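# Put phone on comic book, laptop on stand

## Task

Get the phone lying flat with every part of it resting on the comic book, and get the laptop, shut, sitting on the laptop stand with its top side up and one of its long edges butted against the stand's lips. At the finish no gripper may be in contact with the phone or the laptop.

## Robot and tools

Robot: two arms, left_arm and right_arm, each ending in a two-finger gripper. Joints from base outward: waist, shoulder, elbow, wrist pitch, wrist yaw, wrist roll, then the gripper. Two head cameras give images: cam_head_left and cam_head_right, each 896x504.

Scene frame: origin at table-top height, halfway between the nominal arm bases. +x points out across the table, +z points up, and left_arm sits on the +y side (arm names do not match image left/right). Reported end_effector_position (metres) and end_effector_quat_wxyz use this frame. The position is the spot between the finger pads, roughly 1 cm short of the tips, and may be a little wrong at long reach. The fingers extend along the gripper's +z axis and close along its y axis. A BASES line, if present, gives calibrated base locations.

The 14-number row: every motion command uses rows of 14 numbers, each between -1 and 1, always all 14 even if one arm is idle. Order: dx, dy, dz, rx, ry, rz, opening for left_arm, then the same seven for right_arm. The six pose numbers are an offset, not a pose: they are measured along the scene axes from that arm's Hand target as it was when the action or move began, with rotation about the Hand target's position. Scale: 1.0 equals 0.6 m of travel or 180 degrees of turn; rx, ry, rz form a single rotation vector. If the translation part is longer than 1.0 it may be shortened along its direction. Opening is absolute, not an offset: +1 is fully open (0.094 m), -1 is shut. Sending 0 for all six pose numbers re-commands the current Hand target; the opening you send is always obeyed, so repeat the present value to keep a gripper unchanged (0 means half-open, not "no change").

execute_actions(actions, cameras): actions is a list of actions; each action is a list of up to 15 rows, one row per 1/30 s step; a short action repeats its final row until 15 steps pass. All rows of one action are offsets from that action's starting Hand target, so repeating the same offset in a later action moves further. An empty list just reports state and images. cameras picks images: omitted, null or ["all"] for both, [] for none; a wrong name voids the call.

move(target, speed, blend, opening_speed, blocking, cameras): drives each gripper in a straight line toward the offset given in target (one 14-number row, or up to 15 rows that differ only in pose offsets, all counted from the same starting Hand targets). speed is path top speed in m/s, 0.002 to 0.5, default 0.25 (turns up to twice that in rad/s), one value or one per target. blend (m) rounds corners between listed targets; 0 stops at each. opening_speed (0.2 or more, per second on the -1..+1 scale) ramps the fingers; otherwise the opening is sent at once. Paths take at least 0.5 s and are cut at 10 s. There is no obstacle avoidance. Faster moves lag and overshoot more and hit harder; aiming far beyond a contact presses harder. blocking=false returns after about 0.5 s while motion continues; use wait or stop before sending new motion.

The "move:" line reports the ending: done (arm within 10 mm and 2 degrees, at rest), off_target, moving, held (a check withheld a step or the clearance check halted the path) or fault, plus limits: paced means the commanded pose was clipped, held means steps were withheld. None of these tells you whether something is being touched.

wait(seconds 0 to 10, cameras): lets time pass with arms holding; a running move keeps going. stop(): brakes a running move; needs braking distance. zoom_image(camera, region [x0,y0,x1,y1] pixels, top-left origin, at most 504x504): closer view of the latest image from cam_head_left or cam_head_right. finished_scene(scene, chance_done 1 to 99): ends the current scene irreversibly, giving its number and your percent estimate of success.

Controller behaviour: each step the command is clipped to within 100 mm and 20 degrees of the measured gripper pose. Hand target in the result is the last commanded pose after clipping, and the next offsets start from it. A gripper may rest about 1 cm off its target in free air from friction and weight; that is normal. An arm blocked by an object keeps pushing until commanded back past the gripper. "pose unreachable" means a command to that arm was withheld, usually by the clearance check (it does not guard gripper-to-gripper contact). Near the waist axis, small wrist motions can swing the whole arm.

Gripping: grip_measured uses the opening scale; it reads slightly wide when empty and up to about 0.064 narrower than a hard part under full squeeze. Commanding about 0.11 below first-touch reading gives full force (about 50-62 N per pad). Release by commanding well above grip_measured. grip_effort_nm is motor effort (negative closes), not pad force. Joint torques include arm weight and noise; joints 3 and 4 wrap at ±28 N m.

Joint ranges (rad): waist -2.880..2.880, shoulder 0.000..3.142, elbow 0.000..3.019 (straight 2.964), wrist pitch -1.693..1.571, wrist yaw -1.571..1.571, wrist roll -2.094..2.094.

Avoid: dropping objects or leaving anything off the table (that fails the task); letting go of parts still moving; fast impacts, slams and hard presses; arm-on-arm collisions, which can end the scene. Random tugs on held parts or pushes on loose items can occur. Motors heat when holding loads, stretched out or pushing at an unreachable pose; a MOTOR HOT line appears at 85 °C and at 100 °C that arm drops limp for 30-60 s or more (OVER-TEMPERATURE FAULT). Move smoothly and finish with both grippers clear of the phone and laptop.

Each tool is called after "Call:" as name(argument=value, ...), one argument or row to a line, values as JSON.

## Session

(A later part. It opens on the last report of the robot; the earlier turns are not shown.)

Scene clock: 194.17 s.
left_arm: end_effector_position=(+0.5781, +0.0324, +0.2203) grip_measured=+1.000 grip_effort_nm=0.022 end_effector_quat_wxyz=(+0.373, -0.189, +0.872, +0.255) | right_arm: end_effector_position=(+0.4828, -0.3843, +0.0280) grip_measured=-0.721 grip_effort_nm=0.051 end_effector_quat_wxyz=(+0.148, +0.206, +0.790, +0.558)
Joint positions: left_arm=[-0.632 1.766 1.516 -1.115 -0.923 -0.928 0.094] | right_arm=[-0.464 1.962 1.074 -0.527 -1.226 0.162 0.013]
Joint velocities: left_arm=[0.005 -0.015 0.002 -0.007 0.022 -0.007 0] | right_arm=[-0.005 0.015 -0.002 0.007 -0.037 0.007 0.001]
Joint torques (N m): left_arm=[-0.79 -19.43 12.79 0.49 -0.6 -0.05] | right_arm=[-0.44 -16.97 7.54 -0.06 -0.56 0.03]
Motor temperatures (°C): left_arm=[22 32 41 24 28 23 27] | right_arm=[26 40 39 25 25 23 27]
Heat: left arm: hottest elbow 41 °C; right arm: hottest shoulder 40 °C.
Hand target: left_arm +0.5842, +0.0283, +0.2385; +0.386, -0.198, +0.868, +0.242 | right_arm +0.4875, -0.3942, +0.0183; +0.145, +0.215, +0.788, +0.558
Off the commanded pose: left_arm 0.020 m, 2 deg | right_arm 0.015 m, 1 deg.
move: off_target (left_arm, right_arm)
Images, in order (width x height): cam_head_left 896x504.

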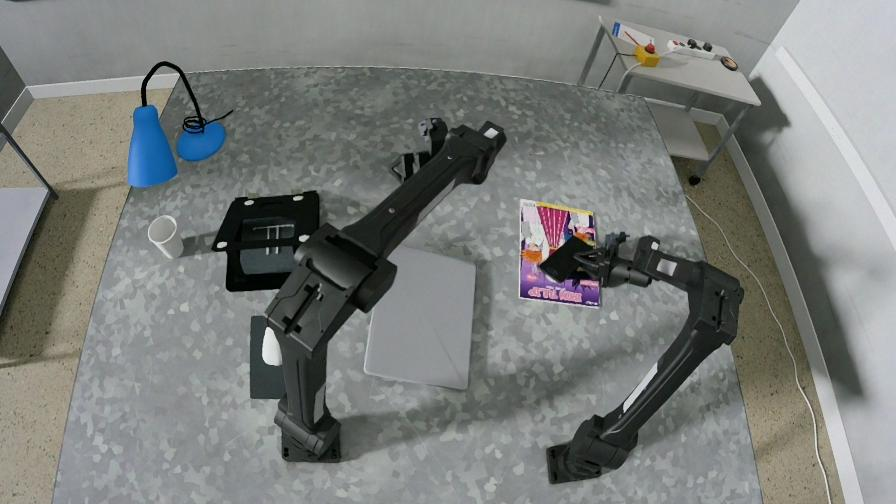

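Call:
move(
  target=[0,0,0,0,0,0,1,0,0,0.005,0,0,0,-0.95],
  opening_speed=0.25,
  speed=0.03,
  cameras=[],
)

Call:
move(
  target=[0,0,0,0,0,0,1,0.0,0.0,0.03,0,0,0,-0.95],
  speed=0.05,
  cameras=["cam_head_left"],
)

Call:
zoom_image(
  camera="cam_head_left",
  region=[510, 190, 630, 310],
)

Scene clock: 204.87 s.
left_arm: end_effector_position=(+0.5781, +0.0324, +0.2203) grip_measured=+1.000 grip_effort_nm=0.022 end_effector_quat_wxyz=(+0.373, -0.189, +0.872, +0.255) | right_arm: end_effector_position=(+0.4815, -0.3832, +0.0312) grip_measured=-0.845 grip_effort_nm=-1.033 end_effector_quat_wxyz=(+0.140, +0.214, +0.782, +0.568)
Joint positions: left_arm=[-0.632 1.766 1.516 -1.115 -0.923 -0.928 0.094] | right_arm=[-0.466 1.962 1.075 -0.54 -1.246 0.176 0.007]
Joint velocities: left_arm=[0.005 -0.005 -0.007 0.002 -0.007 -0.007 0] | right_arm=[0.005 -0.024 0.007 -0.002 -0.066 -0.022 0]
Joint torques (N m): left_arm=[-1.03 -19.84 12.77 0.75 -0.6 -0.01] | right_arm=[-0.32 -17.55 7.61 0.06 0.14 -0.12]
Motor temperatures (°C): left_arm=[22 32 41 24 28 23 27] | right_arm=[26 40 40 25 25 23 26]
Heat: left arm: hottest elbow 41 °C; right arm: hottest shoulder 40 °C.
Hand target: left_arm +0.5842, +0.0283, +0.2385; +0.386, -0.198, +0.868, +0.242 | right_arm +0.4876, -0.3942, +0.0213; +0.145, +0.215, +0.788, +0.558
Off the commanded pose: left_arm 0.020 m, 2 deg | right_arm 0.016 m, 1 deg.
move: off_target (left_arm, right_arm)
No camera images: "cameras" was empty.

Scene clock: 205.80 s.
left_arm: end_effector_position=(+0.5781, +0.0324, +0.2203) grip_measured=+1.000 grip_effort_nm=0.022 end_effector_quat_wxyz=(+0.373, -0.189, +0.872, +0.255) | right_arm: end_effector_position=(+0.4775, -0.3821, +0.0313) grip_measured=-0.846 grip_effort_nm=-1.038 end_effector_quat_wxyz=(+0.127, +0.224, +0.781, +0.569)
Joint positions: left_arm=[-0.632 1.766 1.516 -1.115 -0.923 -0.928 0.094] | right_arm=[-0.467 1.959 1.075 -0.577 -1.242 0.177 0.007]
Joint velocities: left_arm=[0.005 -0.015 -0.017 -0.007 0.037 0.022 0] | right_arm=[-0.015 -0.005 -0.017 -0.017 -0.037 0.007 0]
Joint torques (N m): left_arm=[-1.44 -19.02 12.9 0.75 -0.55 -0.04] | right_arm=[-0.15 -20.19 7.9 -0.13 -0.01 -0.08]
Motor temperatures (°C): left_arm=[22 32 41 24 28 23 27] | right_arm=[26 40 40 25 25 23 26]
Heat: left arm: hottest elbow 41 °C; right arm: hottest shoulder 40 °C.
Hand target: left_arm +0.5842, +0.0283, +0.2385; +0.386, -0.198, +0.868, +0.242 | right_arm +0.4880, -0.3941, +0.0393; +0.145, +0.215, +0.788, +0.558
Off the commanded pose: left_arm 0.020 m, 2 deg | right_arm 0.018 m, 3 deg.
move: off_target (left_arm, right_arm)
Images, in order (width x height): cam_head_left 896x504.

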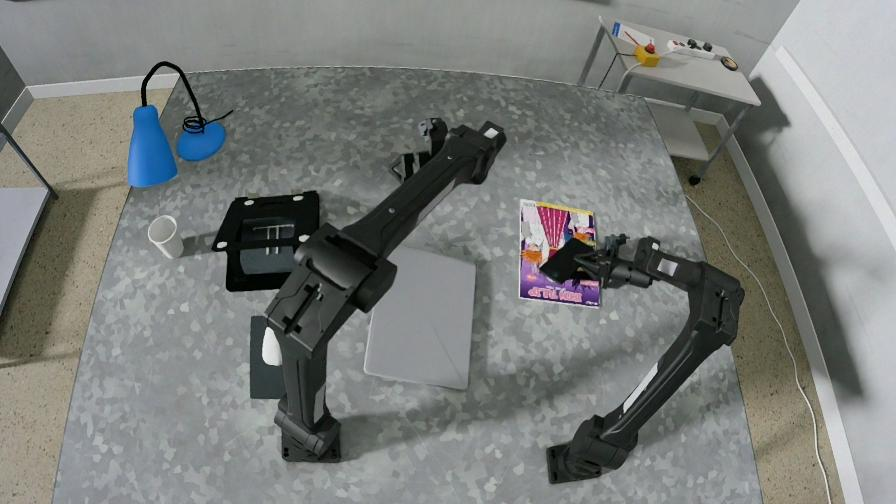

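Scaled by 4.200.

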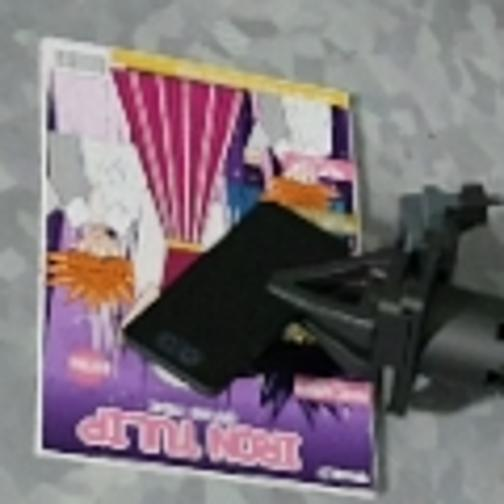

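Call:
move(
  target=[
    [0,0,0,0,0,0,1,0.0,0.0,0.04,0,0,0,-0.95],
    [0,0,0,0,0,0,1,0.02,0.08,0.04,0,0,0,-0.95],
  ],
  speed=0.06,
  cameras=["cam_head_left"],
)

Call:
zoom_image(
  camera="cam_head_left",
  region=[510, 190, 630, 310],
)

Scene clock: 210.70 s.
left_arm: end_effector_position=(+0.5781, +0.0324, +0.2203) grip_measured=+1.000 grip_effort_nm=0.022 end_effector_quat_wxyz=(+0.373, -0.189, +0.872, +0.255) | right_arm: end_effector_position=(+0.4994, -0.3513, +0.0489) grip_measured=-0.848 grip_effort_nm=-1.033 end_effector_quat_wxyz=(+0.134, +0.225, +0.789, +0.556)
Joint positions: left_arm=[-0.632 1.766 1.516 -1.115 -0.923 -0.928 0.094] | right_arm=[-0.386 1.9 1.042 -0.368 -1.195 0.411 0.007]
Joint velocities: left_arm=[-0.015 0.005 0.017 -0.007 -0.022 0.051 0] | right_arm=[-0.024 -0.015 -0.002 -0.002 -0.022 -0.051 0.001]
Joint torques (N m): left_arm=[-0.91 -18.78 12.78 0.76 -0.58 -0.04] | right_arm=[1.2 -22.01 5.56 1.11 -0.71 0.21]
Motor temperatures (°C): left_arm=[22 32 41 24 28 23 27] | right_arm=[26 40 39 25 25 23 27]
Heat: left arm: hottest elbow 41 °C; right arm: hottest shoulder 40 °C.
Hand target: left_arm +0.5842, +0.0283, +0.2385; +0.386, -0.198, +0.868, +0.242 | right_arm +0.5003, -0.3459, +0.0629; +0.143, +0.214, +0.789, +0.558
Off the commanded pose: left_arm 0.020 m, 2 deg | right_arm 0.015 m, 2 deg.
move: off_target (left_arm, right_arm)
Images, in order (width x height): cam_head_left 896x504.

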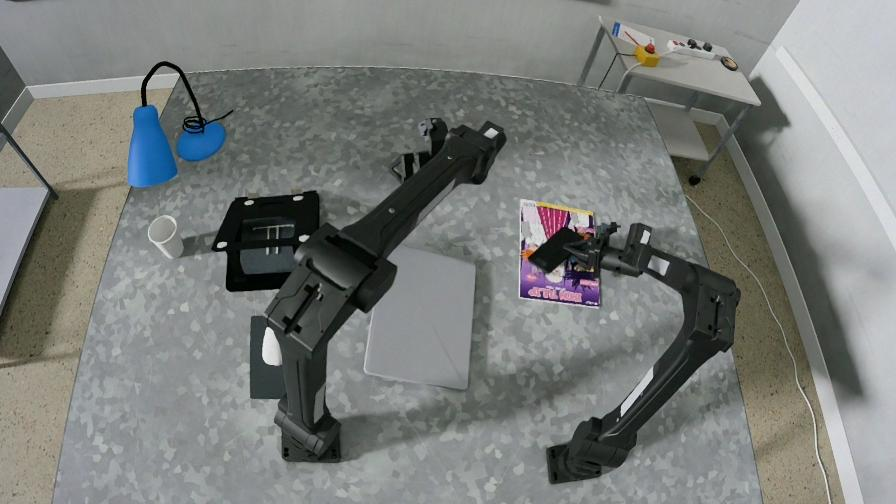

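Scaled by 4.200.

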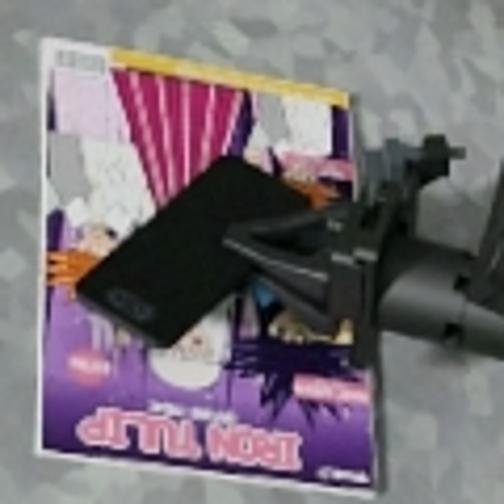

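Call:
move(
  target=[0,0,0,0,0,0,1,0.0,0.0,-0.055,0,0,0,-0.95],
  speed=0.05,
  cameras=["cam_head_left"],
)

Call:
zoom_image(
  camera="cam_head_left",
  region=[510, 190, 630, 310],
)

Call:
zoom_image(
  camera="cam_head_left",
  region=[530, 210, 610, 290],
)

Scene clock: 216.87 s.
left_arm: end_effector_position=(+0.5781, +0.0324, +0.2203) grip_measured=+1.000 grip_effort_nm=0.022 end_effector_quat_wxyz=(+0.373, -0.189, +0.872, +0.255) | right_arm: end_effector_position=(+0.5032, -0.3529, +0.0433) grip_measured=-0.848 grip_effort_nm=-1.043 end_effector_quat_wxyz=(+0.156, +0.210, +0.791, +0.554)
Joint positions: left_arm=[-0.632 1.766 1.516 -1.115 -0.923 -0.928 0.094] | right_arm=[-0.386 1.912 1.03 -0.289 -1.194 0.412 0.007]
Joint velocities: left_arm=[0.005 -0.005 0.017 0.002 -0.022 -0.066 0] | right_arm=[0.005 -0.005 0.007 -0.002 -0.081 -0.007 0]
Joint torques (N m): left_arm=[-1.9 -19.49 12.7 0.64 -0.55 -0.07] | right_arm=[1.14 -17.9 5.33 1.14 -0.71 0.16]
Motor temperatures (°C): left_arm=[22 32 41 24 28 23 27] | right_arm=[26 41 39 25 25 23 27]
Heat: left arm: hottest elbow 41 °C; right arm: hottest shoulder 41 °C.
Hand target: left_arm +0.5842, +0.0283, +0.2385; +0.386, -0.198, +0.868, +0.242 | right_arm +0.4995, -0.3459, +0.0299; +0.143, +0.215, +0.789, +0.558
Off the commanded pose: left_arm 0.020 m, 2 deg | right_arm 0.015 m, 2 deg.
move: off_target (left_arm, right_arm)
Images, in order (width x height): cam_head_left 896x504.

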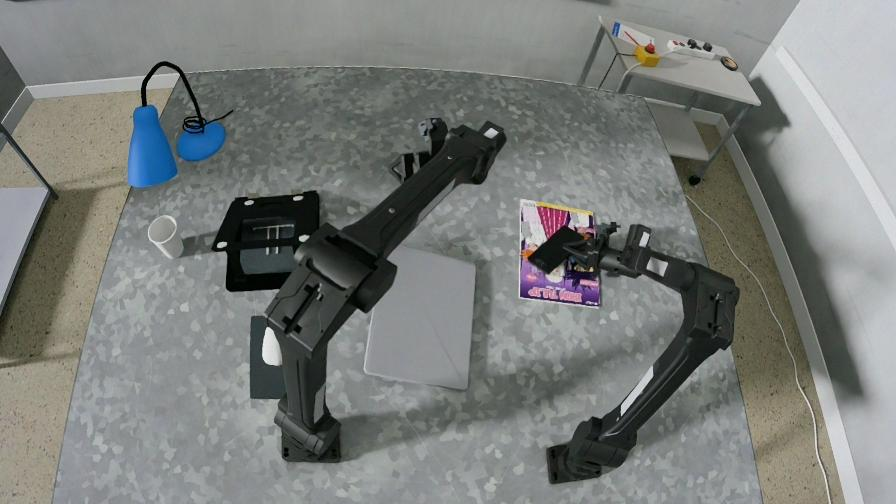

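Scaled by 4.200.

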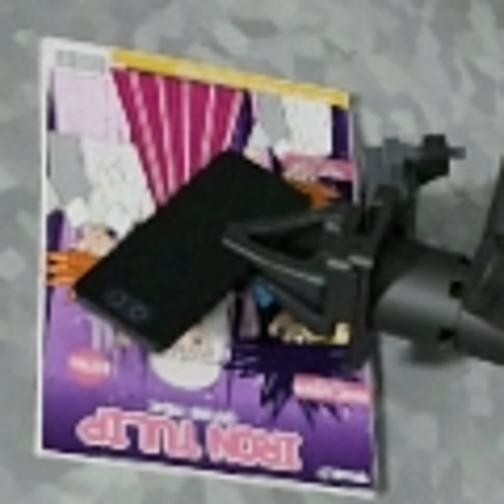

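Scaled by 6.300.

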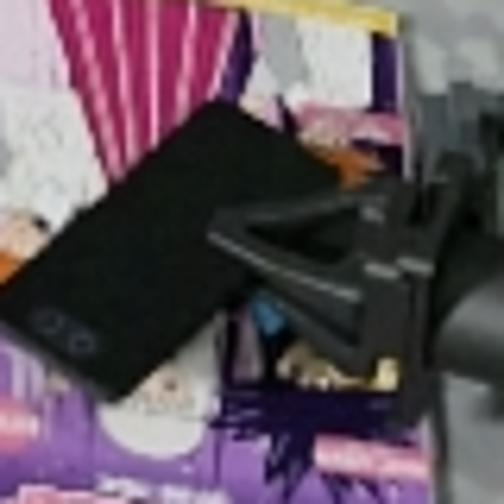

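Call:
move(
  target=[0,0,0,0,0,0,1,0.0,0.0,-0.022,0,0,0,-0.95],
  speed=0.04,
  cameras=["cam_head_left"],
)

Call:
zoom_image(
  camera="cam_head_left",
  region=[510, 190, 630, 310],
)

Scene clock: 219.87 s.
left_arm: end_effector_position=(+0.5781, +0.0324, +0.2203) grip_measured=+1.000 grip_effort_nm=0.022 end_effector_quat_wxyz=(+0.373, -0.189, +0.872, +0.255) | right_arm: end_effector_position=(+0.5048, -0.3530, +0.0389) grip_measured=-0.848 grip_effort_nm=-1.038 end_effector_quat_wxyz=(+0.158, +0.208, +0.788, +0.557)
Joint positions: left_arm=[-0.632 1.766 1.516 -1.115 -0.923 -0.928 0.094] | right_arm=[-0.386 1.927 1.03 -0.262 -1.203 0.421 0.007]
Joint velocities: left_arm=[-0.005 -0.005 0.002 -0.007 -0.007 -0.037 0] | right_arm=[-0.005 0.005 0.027 0.002 -0.125 0.125 0]
Joint torques (N m): left_arm=[-1.55 -19.43 12.92 0.8 -0.61 -0.06] | right_arm=[1.14 -16.09 4.96 1.42 -0.41 0.04]
Motor temperatures (°C): left_arm=[22 32 41 24 28 23 27] | right_arm=[26 40 39 25 25 23 27]
Heat: left arm: hottest elbow 41 °C; right arm: hottest shoulder 40 °C.
Hand target: left_arm +0.5842, +0.0283, +0.2385; +0.386, -0.198, +0.868, +0.242 | right_arm +0.4992, -0.3460, +0.0168; +0.143, +0.214, +0.789, +0.558
Off the commanded pose: left_arm 0.020 m, 2 deg | right_arm 0.024 m, 2 deg.
move: off_target (left_arm, right_arm)
Images, in order (width x height): cam_head_left 896x504.

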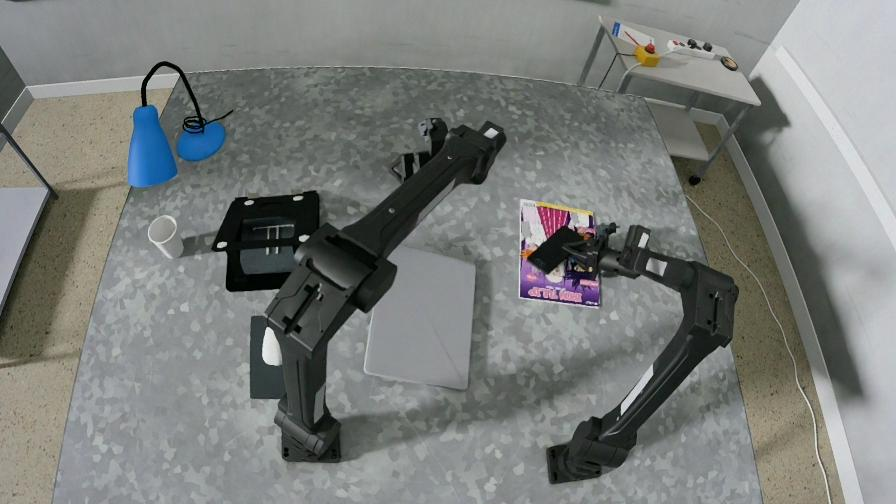

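Scaled by 4.200.

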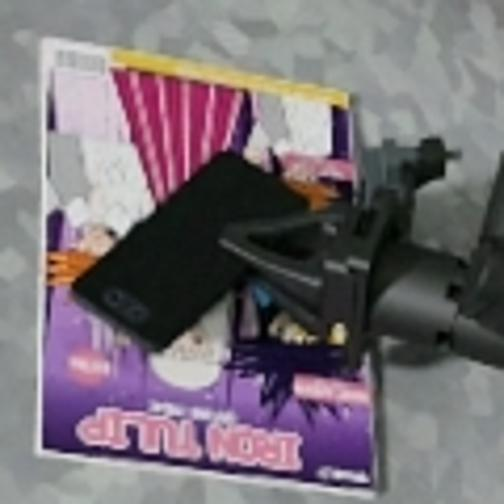

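Call:
move(
  target=[0,0,0,0,0,0,1,0.0,0.0,0.01,0,0,0,-0.65],
  opening_speed=0.25,
  cameras=[],
)

Call:
move(
  target=[0,0,0,0,0,0,1,-0.025,-0.053,0.0,0,0,0,-0.65],
  speed=0.06,
  cameras=["cam_head_left"],
)

Call:
zoom_image(
  camera="cam_head_left",
  region=[510, 190, 630, 310],
)

Scene clock: 224.33 s.
left_arm: end_effector_position=(+0.5781, +0.0324, +0.2203) grip_measured=+1.000 grip_effort_nm=0.027 end_effector_quat_wxyz=(+0.373, -0.189, +0.872, +0.255) | right_arm: end_effector_position=(+0.5050, -0.3533, +0.0381) grip_measured=-0.652 grip_effort_nm=0.051 end_effector_quat_wxyz=(+0.158, +0.210, +0.789, +0.555)
Joint positions: left_arm=[-0.632 1.766 1.516 -1.115 -0.923 -0.928 0.094] | right_arm=[-0.386 1.927 1.03 -0.262 -1.198 0.422 0.016]
Joint velocities: left_arm=[0.005 0.005 0.002 -0.002 -0.007 0.007 0] | right_arm=[-0.005 -0.005 0.007 -0.007 -0.037 0.022 0]
Joint torques (N m): left_arm=[-0.73 -19.96 12.68 0.66 -0.58 0] | right_arm=[1.14 -17.49 5.05 0.91 -0.57 0.08]
Motor temperatures (°C): left_arm=[22 32 41 24 28 23 27] | right_arm=[26 40 39 25 25 23 27]
Heat: left arm: hottest elbow 41 °C; right arm: hottest shoulder 40 °C.
Hand target: left_arm +0.5842, +0.0283, +0.2385; +0.386, -0.198, +0.868, +0.242 | right_arm +0.4993, -0.3459, +0.0226; +0.143, +0.215, +0.789, +0.558
Off the commanded pose: left_arm 0.020 m, 2 deg | right_arm 0.018 m, 2 deg.
move: off_target (left_arm, right_arm)
No camera images: "cameras" was empty.

Scene clock: 225.90 s.
left_arm: end_effector_position=(+0.5781, +0.0324, +0.2203) grip_measured=+1.000 grip_effort_nm=0.022 end_effector_quat_wxyz=(+0.373, -0.189, +0.872, +0.255) | right_arm: end_effector_position=(+0.4801, -0.3706, +0.0315) grip_measured=-0.651 grip_effort_nm=0.056 end_effector_quat_wxyz=(+0.146, +0.211, +0.791, +0.556)
Joint positions: left_arm=[-0.632 1.766 1.516 -1.115 -0.923 -0.928 0.094] | right_arm=[-0.44 1.931 1.03 -0.444 -1.216 0.244 0.016]
Joint velocities: left_arm=[-0.005 -0.005 0.007 0.007 -0.037 -0.022 0] | right_arm=[-0.005 -0.005 0.017 -0.012 -0.037 0.022 -0.001]
Joint torques (N m): left_arm=[-1.85 -19.19 12.88 0.9 -0.56 0.04] | right_arm=[-0.21 -16.67 7.3 0.1 -0.73 0.03]
Motor temperatures (°C): left_arm=[22 32 41 24 28 23 27] | right_arm=[26 39 39 25 25 23 27]
Heat: left arm: hottest elbow 41 °C; right arm: hottest shoulder 39 °C.
Hand target: left_arm +0.5842, +0.0283, +0.2385; +0.386, -0.198, +0.868, +0.242 | right_arm +0.4844, -0.3777, +0.0231; +0.144, +0.215, +0.789, +0.558
Off the commanded pose: left_arm 0.020 m, 2 deg | right_arm 0.012 m, 1 deg.
move: off_target (left_arm, right_arm)
Images, in order (width x height): cam_head_left 896x504.

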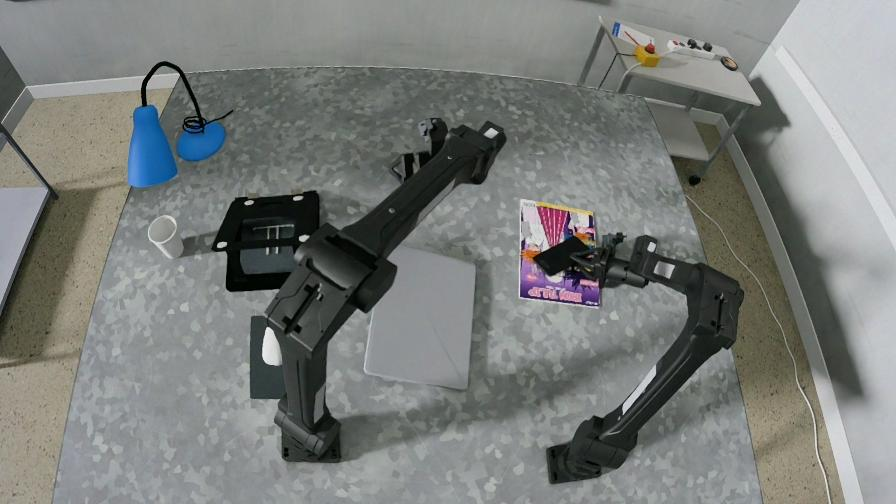

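Scaled by 4.200.

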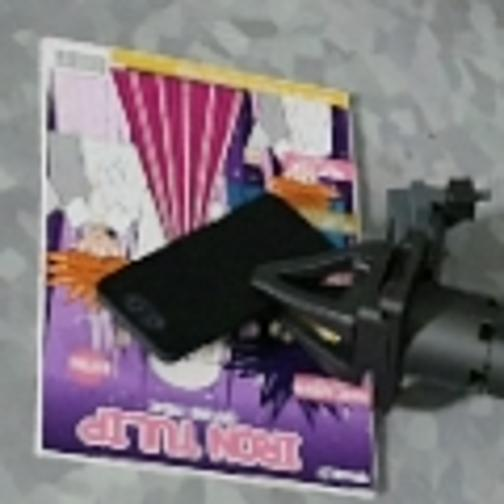

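Call:
move(
  target=[0,0,0,0,0,0,1,0.0,0.0,0.0,-0.0386,0.022,0,-0.6],
  speed=0.06,
  opening_speed=0.25,
  cameras=["cam_head_left"],
)

Call:
zoom_image(
  camera="cam_head_left",
  region=[510, 190, 630, 310],
)

Scene clock: 239.33 s.
left_arm: end_effector_position=(+0.5781, +0.0324, +0.2203) grip_measured=+1.000 grip_effort_nm=0.027 end_effector_quat_wxyz=(+0.373, -0.189, +0.872, +0.255) | right_arm: end_effector_position=(+0.4770, -0.3732, +0.0237) grip_measured=-0.602 grip_effort_nm=0.085 end_effector_quat_wxyz=(+0.126, +0.227, +0.819, +0.512)
Joint positions: left_arm=[-0.632 1.766 1.516 -1.115 -0.923 -0.928 0.094] | right_arm=[-0.432 1.913 1.045 -0.53 -1.104 0.222 0.019]
Joint velocities: left_arm=[-0.005 -0.005 -0.007 0.002 0.066 -0.007 0] | right_arm=[-0.005 0.005 -0.002 -0.017 0.022 -0.037 0]
Joint torques (N m): left_arm=[-0.97 -19.66 12.92 0.61 -0.59 0] | right_arm=[0.62 -18.61 7.65 -0.13 0.26 -0.02]
Motor temperatures (°C): left_arm=[22 32 41 24 28 23 27] | right_arm=[26 39 39 25 25 23 26]
Heat: left arm: hottest elbow 41 °C; right arm: hottest shoulder 39 °C.
Hand target: left_arm +0.5842, +0.0283, +0.2385; +0.386, -0.198, +0.868, +0.242 | right_arm +0.4848, -0.3777, +0.0230; +0.129, +0.225, +0.825, +0.501
Off the commanded pose: left_arm 0.020 m, 2 deg | right_arm 0.009 m, 2 deg.
move: off_target (left_arm)
Images, in order (width x height): cam_head_left 896x504.

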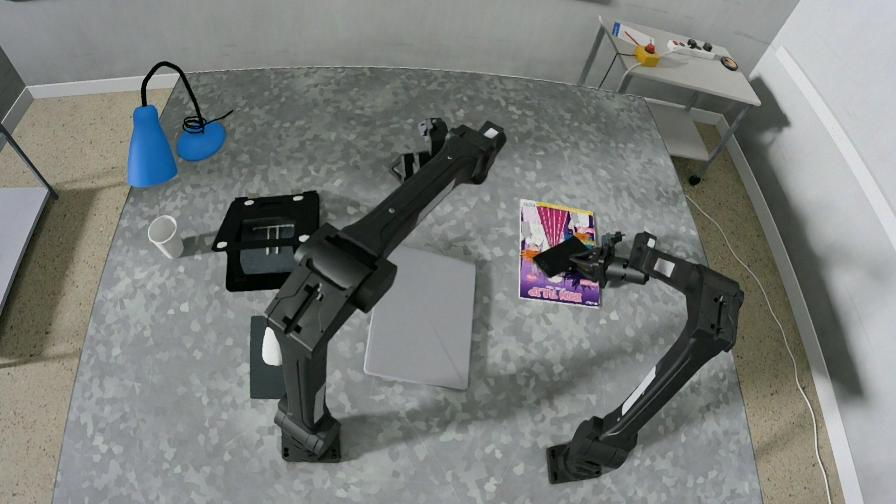

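Scaled by 4.200.

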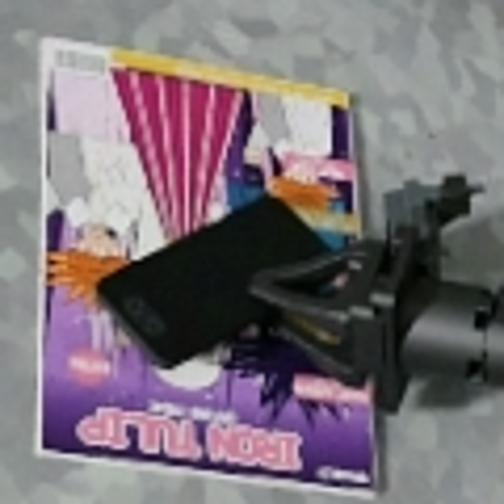

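Call:
move(
  target=[0,0,0,0,0,0,1,-0.035,-0.045,0.018,0,0,0,-0.6],
  speed=0.06,
  cameras=["cam_head_left"],
)

Call:
zoom_image(
  camera="cam_head_left",
  region=[510, 190, 630, 310],
)

Scene clock: 249.07 s.
left_arm: end_effector_position=(+0.5781, +0.0324, +0.2203) grip_measured=+1.000 grip_effort_nm=0.022 end_effector_quat_wxyz=(+0.373, -0.189, +0.872, +0.255) | right_arm: end_effector_position=(+0.4540, -0.3920, +0.0241) grip_measured=-0.602 grip_effort_nm=0.081 end_effector_quat_wxyz=(+0.115, +0.229, +0.822, +0.508)
Joint positions: left_arm=[-0.632 1.766 1.516 -1.115 -0.923 -0.928 0.094] | right_arm=[-0.487 1.908 1.051 -0.69 -1.097 0.076 0.019]
Joint velocities: left_arm=[-0.005 -0.005 -0.017 -0.002 -0.037 0.066 0] | right_arm=[-0.005 -0.005 -0.002 -0.007 0.007 -0.037 -0.001]
Joint torques (N m): left_arm=[-1.26 -18.84 12.79 0.57 -0.55 -0.02] | right_arm=[-0.26 -19.55 8.03 -0.32 -0.26 0.03]
Motor temperatures (°C): left_arm=[22 32 41 24 28 23 27] | right_arm=[26 39 39 25 25 23 26]
Heat: left arm: hottest elbow 41 °C; right arm: hottest shoulder 39 °C.
Hand target: left_arm +0.5842, +0.0283, +0.2385; +0.386, -0.198, +0.868, +0.242 | right_arm +0.4642, -0.4045, +0.0342; +0.130, +0.225, +0.825, +0.501
Off the commanded pose: left_arm 0.020 m, 2 deg | right_arm 0.019 m, 2 deg.
move: off_target (left_arm, right_arm)
Images, in order (width x height): cam_head_left 896x504.

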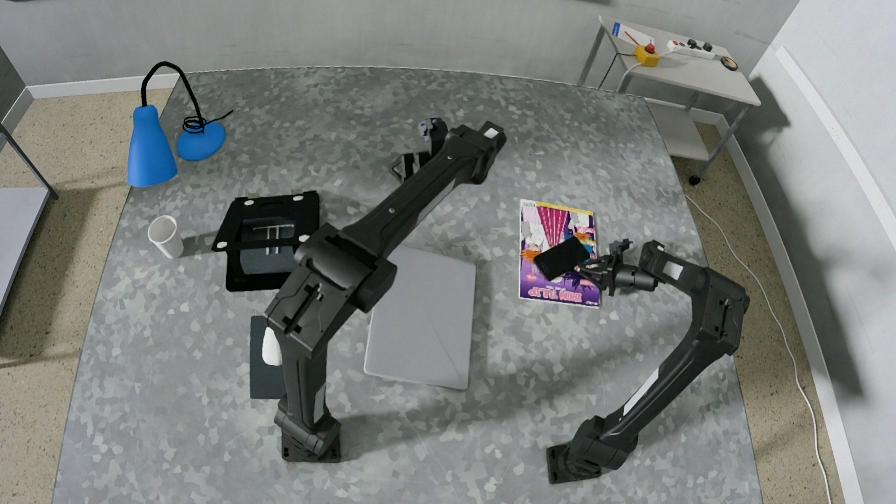

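Scaled by 4.200.

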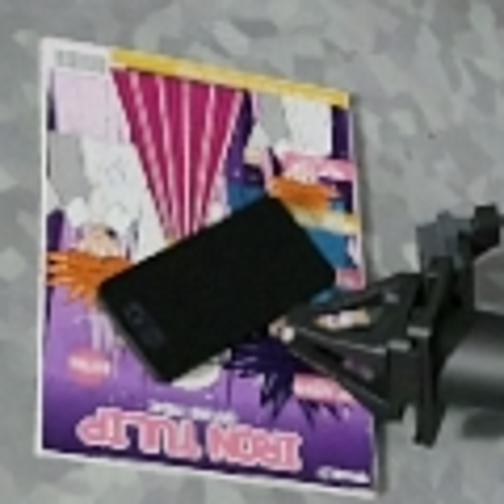

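Call:
move(
  target=[0,0,0,0,0,0,1,-0.045,-0.06,0.04,0,0,0,-0.6],
  speed=0.08,
  cameras=["cam_head_left"],
)

Call:
zoom_image(
  camera="cam_head_left",
  region=[510, 190, 630, 310],
)

Scene clock: 253.03 s.
left_arm: end_effector_position=(+0.5781, +0.0324, +0.2203) grip_measured=+1.000 grip_effort_nm=0.022 end_effector_quat_wxyz=(+0.373, -0.189, +0.872, +0.255) | right_arm: end_effector_position=(+0.4238, -0.4259, +0.0433) grip_measured=-0.601 grip_effort_nm=0.066 end_effector_quat_wxyz=(+0.108, +0.236, +0.821, +0.509)
Joint positions: left_arm=[-0.632 1.766 1.516 -1.115 -0.923 -0.928 0.094] | right_arm=[-0.584 1.882 1.077 -0.936 -1.086 -0.12 0.019]
Joint velocities: left_arm=[-0.005 -0.005 -0.012 -0.007 -0.051 0.051 0] | right_arm=[-0.015 -0.015 0.007 -0.002 -0.037 -0.095 0]
Joint torques (N m): left_arm=[-1.08 -19.72 12.92 0.72 -0.56 -0.09] | right_arm=[-0.15 -19.6 8.9 -0.44 -0.46 0.04]
Motor temperatures (°C): left_arm=[22 32 41 24 28 23 27] | right_arm=[26 39 40 25 25 23 26]
Heat: left arm: hottest elbow 41 °C; right arm: hottest elbow 40 °C.
Hand target: left_arm +0.5842, +0.0283, +0.2385; +0.386, -0.198, +0.868, +0.242 | right_arm +0.4380, -0.4408, +0.0588; +0.131, +0.226, +0.825, +0.501
Off the commanded pose: left_arm 0.020 m, 2 deg | right_arm 0.025 m, 3 deg.
move: off_target (left_arm, right_arm)
Images, in order (width x height): cam_head_left 896x504.

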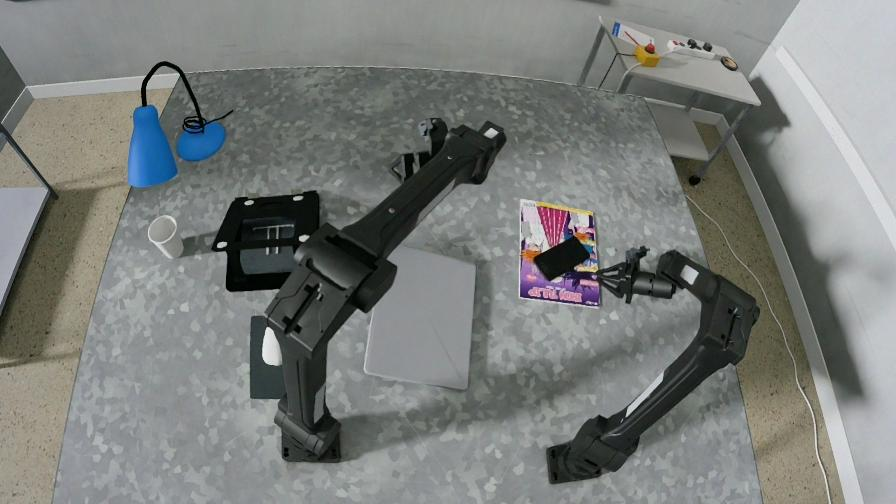

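Scaled by 4.200.

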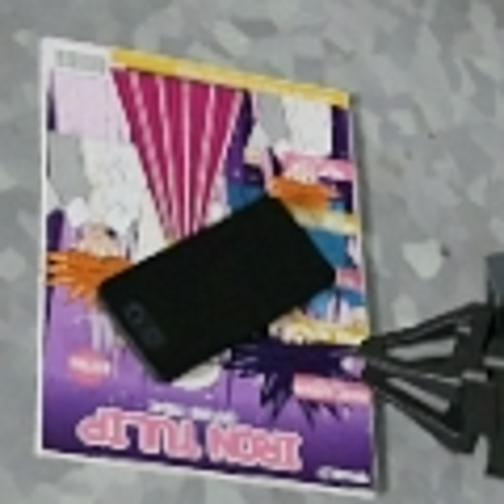

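Call:
move(
  target=[
    [-0.2,0.2,0.02,0,0,0,1,-0.03,-0.03,0.25,0,0,0,-1],
    [-0.473,0.403,0.02,0,0,0,1,0.053,0.42,0.22,-0.2327,0.0597,0.1615,-1],
  ],
  speed=0.15,
  blend=0.03,
)

Scene clock: 284.37 s.
left_arm: end_effector_position=(+0.3073, +0.2677, +0.2595) grip_measured=+1.000 grip_effort_nm=0.022 end_effector_quat_wxyz=(+0.392, -0.198, +0.867, +0.237) | right_arm: end_effector_position=(+0.4563, -0.1908, +0.1818) grip_measured=-0.992 grip_effort_nm=-0.437 end_effector_quat_wxyz=(-0.013, -0.002, +0.984, +0.175)
Joint positions: left_arm=[-0.42 0.682 0.687 -1.067 -0.843 -0.608 0.094] | right_arm=[0.121 1.65 1.424 -1.327 -0.353 0.125 0]
Joint velocities: left_arm=[0.005 0.005 0.002 0.002 0.051 -0.081 0] | right_arm=[-0.005 -0.005 -0.007 -0.002 0.022 -0.022 0.001]
Joint torques (N m): left_arm=[-0.26 -4.13 10.03 0.58 -0.37 0.07] | right_arm=[0.97 -15.56 12.83 -0.28 -0.08 0.19]
Motor temperatures (°C): left_arm=[22 31 41 24 28 23 27] | right_arm=[26 39 40 25 25 23 26]
Heat: left arm: hottest elbow 41 °C; right arm: hottest elbow 40 °C.
Hand target: left_arm +0.3032, +0.2729, +0.2564; +0.386, -0.199, +0.868, +0.243 | right_arm +0.4743, -0.1858, +0.1876; -0.008, -0.003, +0.985, +0.175
Off the commanded pose: left_arm 0.012 m, 1 deg | right_arm 0.016 m, 2 deg.
move: off_target (left_arm, right_arm)

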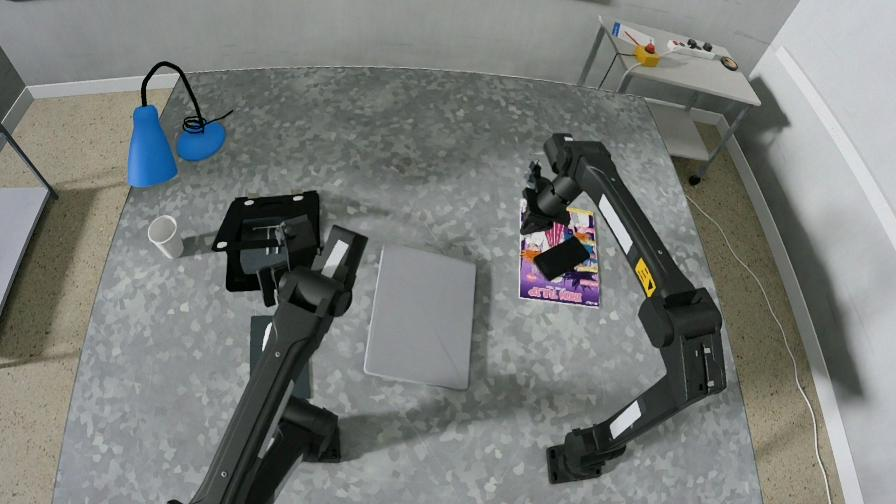

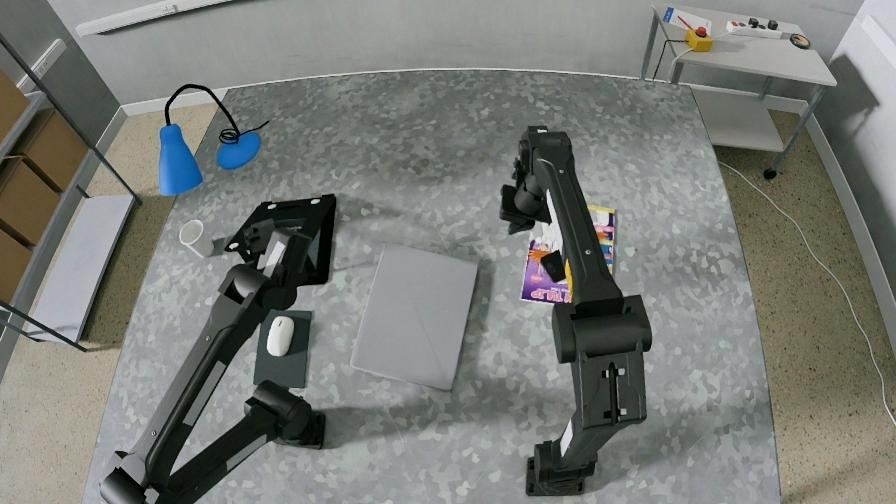

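Call:
zoom_image(
  camera="cam_head_left",
  region=[440, 120, 620, 300],
)

Scaled by 2.800.

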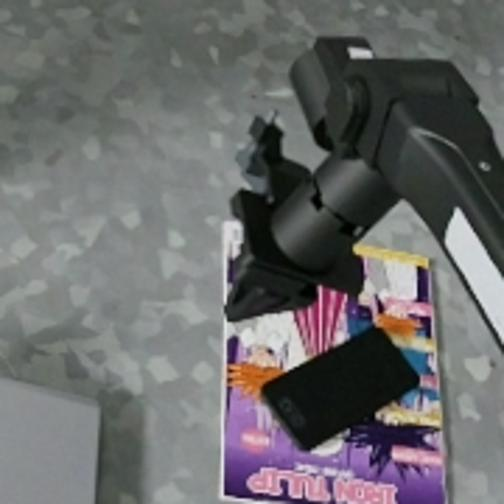

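Call:
move(
  target=[
    [0,0,0,0,0,0,1,-0.01,0.05,-0.05,0,0,0,-1],
    [0,0,0,0,0,0,1,-0.02,0.055,-0.25,0,0,0,-1],
  ],
  speed=0.12,
)

Call:
zoom_image(
  camera="cam_head_left",
  region=[440, 140, 620, 320],
)

Scene clock: 293.70 s.
left_arm: end_effector_position=(+0.3072, +0.2678, +0.2595) grip_measured=+1.000 grip_effort_nm=0.022 end_effector_quat_wxyz=(+0.391, -0.198, +0.867, +0.238) | right_arm: end_effector_position=(+0.4653, -0.1589, +0.0558) grip_measured=-0.992 grip_effort_nm=-0.437 end_effector_quat_wxyz=(+0.007, -0.004, +0.984, +0.178)
Joint positions: left_arm=[-0.419 0.682 0.687 -1.067 -0.843 -0.607 0.094] | right_arm=[0.181 1.779 1.239 -0.949 -0.35 0.193 0]
Joint velocities: left_arm=[-0.005 -0.005 -0.002 -0.012 -0.007 -0.007 0] | right_arm=[0.015 0.005 -0.012 0.002 -0.037 0.037 0.001]
Joint torques (N m): left_arm=[-0.32 -3.9 10.26 0.72 -0.37 0.11] | right_arm=[1.26 -16.79 7.04 0.73 -0.1 0.21]
Motor temperatures (°C): left_arm=[22 30 41 24 28 23 27] | right_arm=[26 39 43 25 25 23 26]
Heat: left arm: hottest elbow 41 °C; right arm: hottest elbow 43 °C.
Hand target: left_arm +0.3032, +0.2730, +0.2564; +0.386, -0.199, +0.868, +0.243 | right_arm +0.4604, -0.1548, +0.0373; -0.008, -0.003, +0.985, +0.175
Off the commanded pose: left_arm 0.007 m, 1 deg | right_arm 0.019 m, 2 deg.
move: off_target (right_arm)

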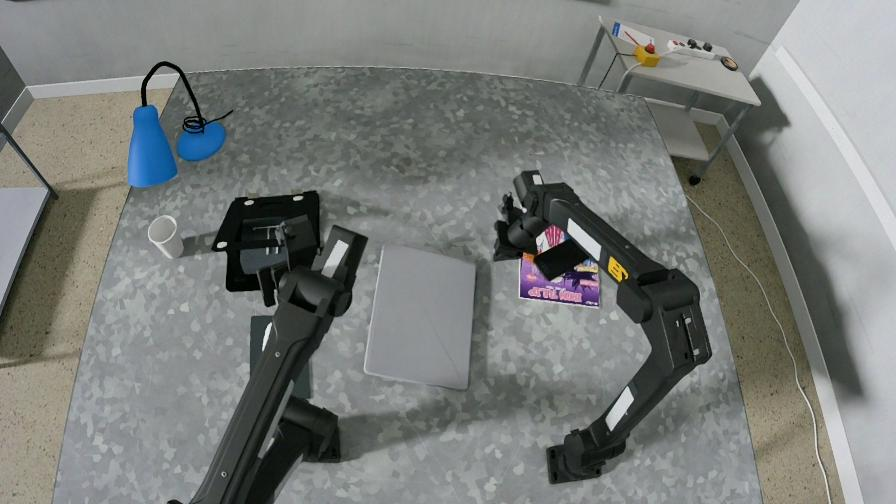

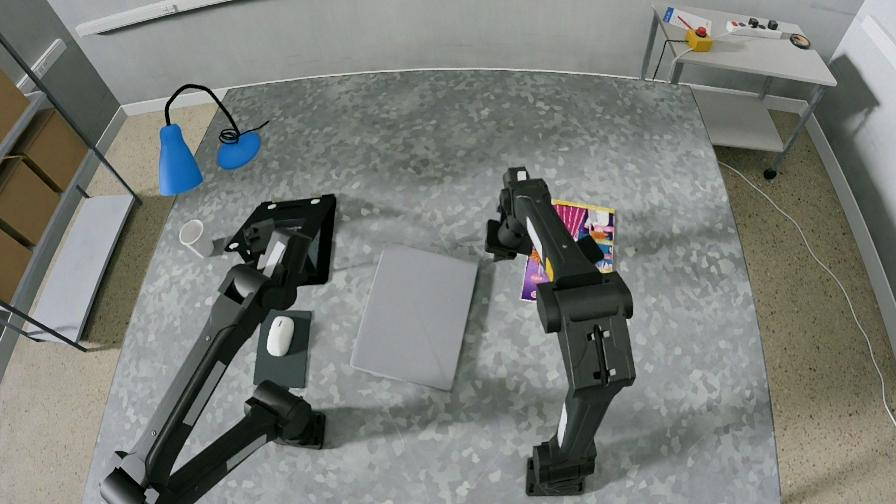

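Scaled by 2.800.

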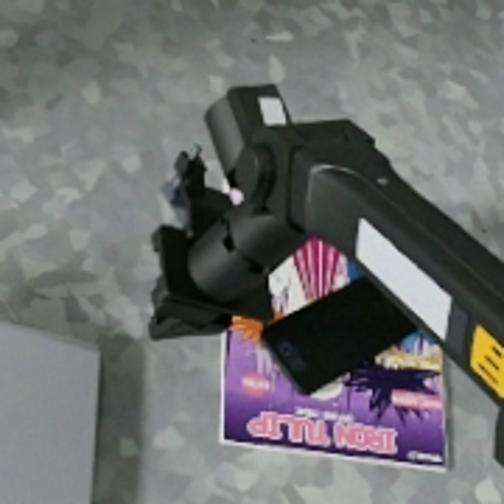

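Call:
move(
  target=[
    [-0.02,0,0,0,0,0,1,-0.04,0,-0.027,0,0,0,-1],
    [-0.02,0,0,0,0,0,1,-0.05,0.12,-0.03,0,0,0,-1],
    [-0.02,0,0,0,0,0,1,-0.085,0.22,-0.03,0,0,0,-1],
  ],
  speed=0.07,
)

Call:
zoom_image(
  camera="cam_head_left",
  region=[360, 160, 540, 400],
)

Scene clock: 302.37 s.
left_arm: end_effector_position=(+0.2947, +0.2734, +0.2586) grip_measured=+1.000 grip_effort_nm=0.022 end_effector_quat_wxyz=(+0.385, -0.199, +0.868, +0.243) | right_arm: end_effector_position=(+0.4173, -0.0473, +0.0367) grip_measured=-0.992 grip_effort_nm=-0.442 end_effector_quat_wxyz=(+0.005, +0.014, +0.985, +0.173)
Joint positions: left_arm=[-0.419 0.649 0.678 -1.114 -0.847 -0.618 0.094] | right_arm=[0.43 1.767 1.162 -0.799 -0.308 0.489 0]
Joint velocities: left_arm=[0.005 -0.005 -0.007 -0.002 -0.007 -0.007 0] | right_arm=[-0.015 -0.005 -0.002 -0.002 0.037 -0.022 0]
Joint torques (N m): left_arm=[-2.61 -2.67 10.18 0.75 -0.67 -0.08] | right_arm=[3.78 -14.86 8.4 1.01 -0.5 0.2]
Motor temperatures (°C): left_arm=[22 29 41 24 27 23 27] | right_arm=[26 39 42 25 25 23 26]
Heat: left arm: hottest elbow 41 °C; right arm: hottest elbow 42 °C.
Hand target: left_arm +0.2913, +0.2731, +0.2565; +0.386, -0.199, +0.868, +0.243 | right_arm +0.4099, -0.0224, +0.0175; -0.010, -0.003, +0.985, +0.174
Off the commanded pose: left_arm 0.004 m, 0 deg | right_arm 0.031 m, 2 deg.
move: off_target (right_arm)

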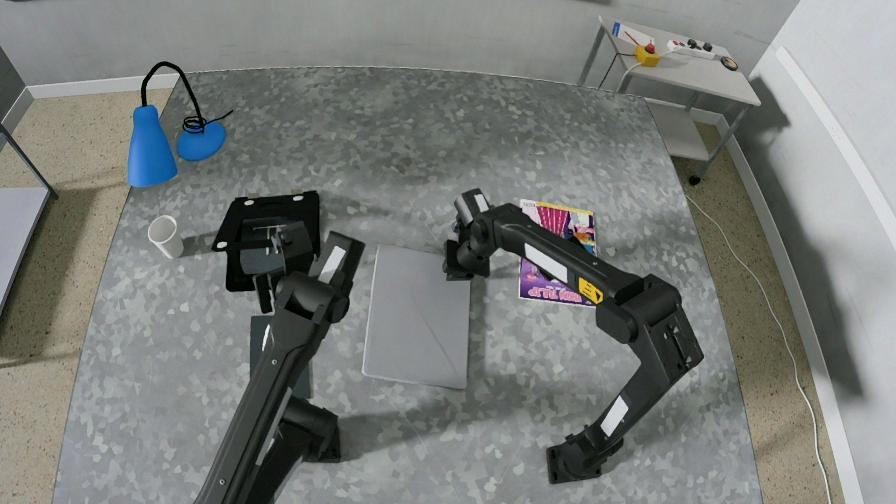

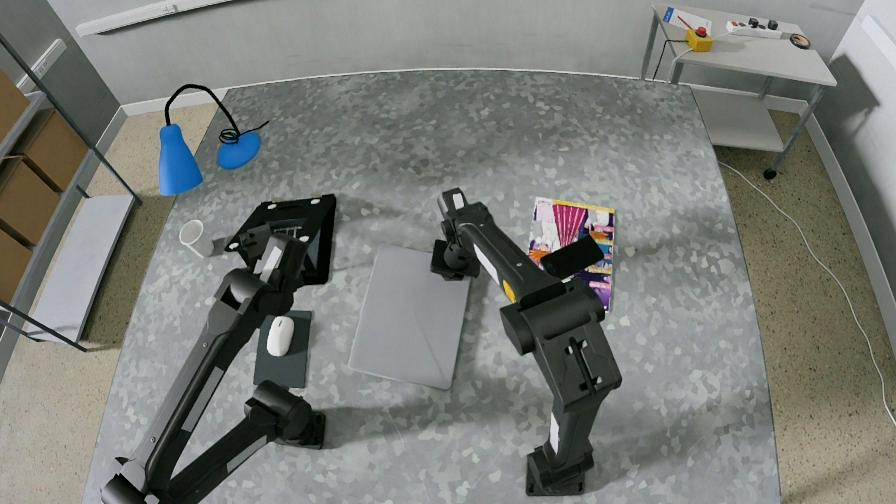

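Scaled by 2.100.

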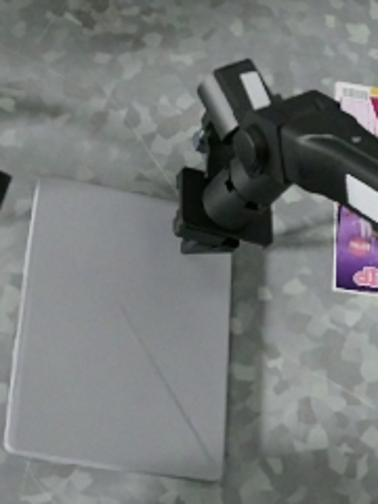

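Call:
move(
  target=[
    [0,0,0,0,0,0,1,0,0,0.071,0,0,0,-1],
    [0,0,0,0,0,0,1,0.058,-0.215,0.071,0,0,0,-1],
    [0,0,0,0,0,0,1,0.058,-0.215,-0.027,0,0,0,-1],
  ],
  speed=0.1,
)

Call:
zoom_image(
  camera="cam_head_left",
  region=[360, 160, 540, 400],
)

Scene clock: 309.17 s.
left_arm: end_effector_position=(+0.2947, +0.2734, +0.2586) grip_measured=+1.000 grip_effort_nm=0.017 end_effector_quat_wxyz=(+0.385, -0.199, +0.868, +0.243) | right_arm: end_effector_position=(+0.4467, -0.1476, +0.0203) grip_measured=-0.992 grip_effort_nm=-0.432 end_effector_quat_wxyz=(+0.004, -0.005, +0.984, +0.176)
Joint positions: left_arm=[-0.419 0.649 0.678 -1.114 -0.847 -0.618 0.094] | right_arm=[0.212 1.799 1.157 -0.844 -0.345 0.221 0]
Joint velocities: left_arm=[-0.005 -0.005 -0.007 -0.002 -0.066 -0.007 0] | right_arm=[0.005 -0.015 -0.002 -0.007 -0.051 0.007 0]
Joint torques (N m): left_arm=[-2.67 -2.43 10.03 0.77 -0.61 -0.12] | right_arm=[0.03 -15.62 6.39 0.64 -0.25 0.06]
Motor temperatures (°C): left_arm=[22 29 41 24 28 23 27] | right_arm=[26 39 43 25 25 23 26]
Heat: left arm: hottest elbow 41 °C; right arm: hottest elbow 43 °C.
Hand target: left_arm +0.2913, +0.2731, +0.2565; +0.386, -0.199, +0.868, +0.243 | right_arm +0.4436, -0.1523, +0.0031; -0.008, -0.003, +0.985, +0.174
Off the commanded pose: left_arm 0.004 m, 0 deg | right_arm 0.019 m, 2 deg.
move: off_target (right_arm)

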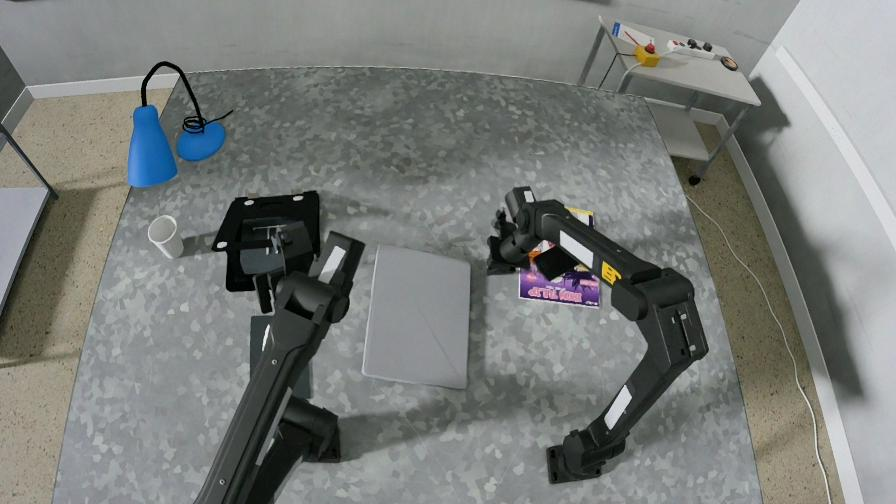

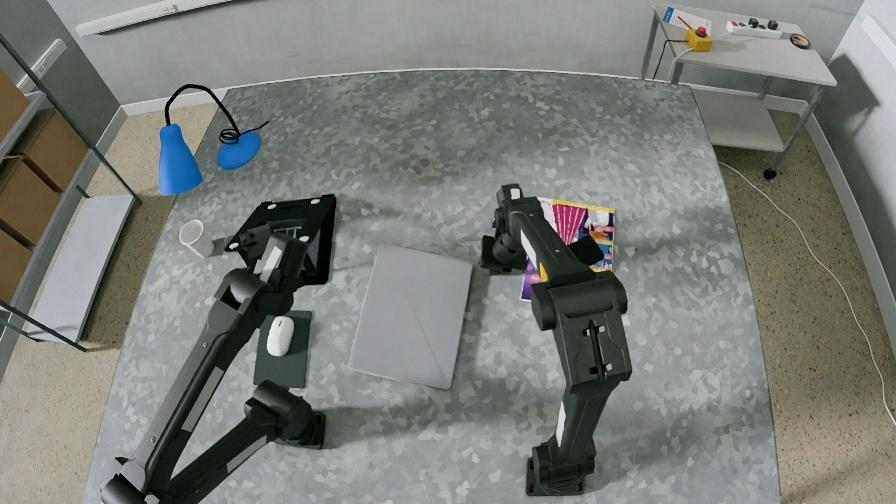

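Scaled by 2.100.

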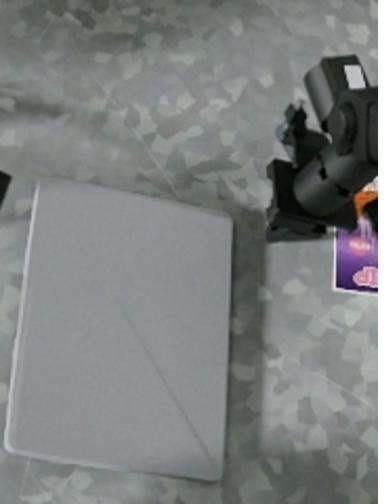

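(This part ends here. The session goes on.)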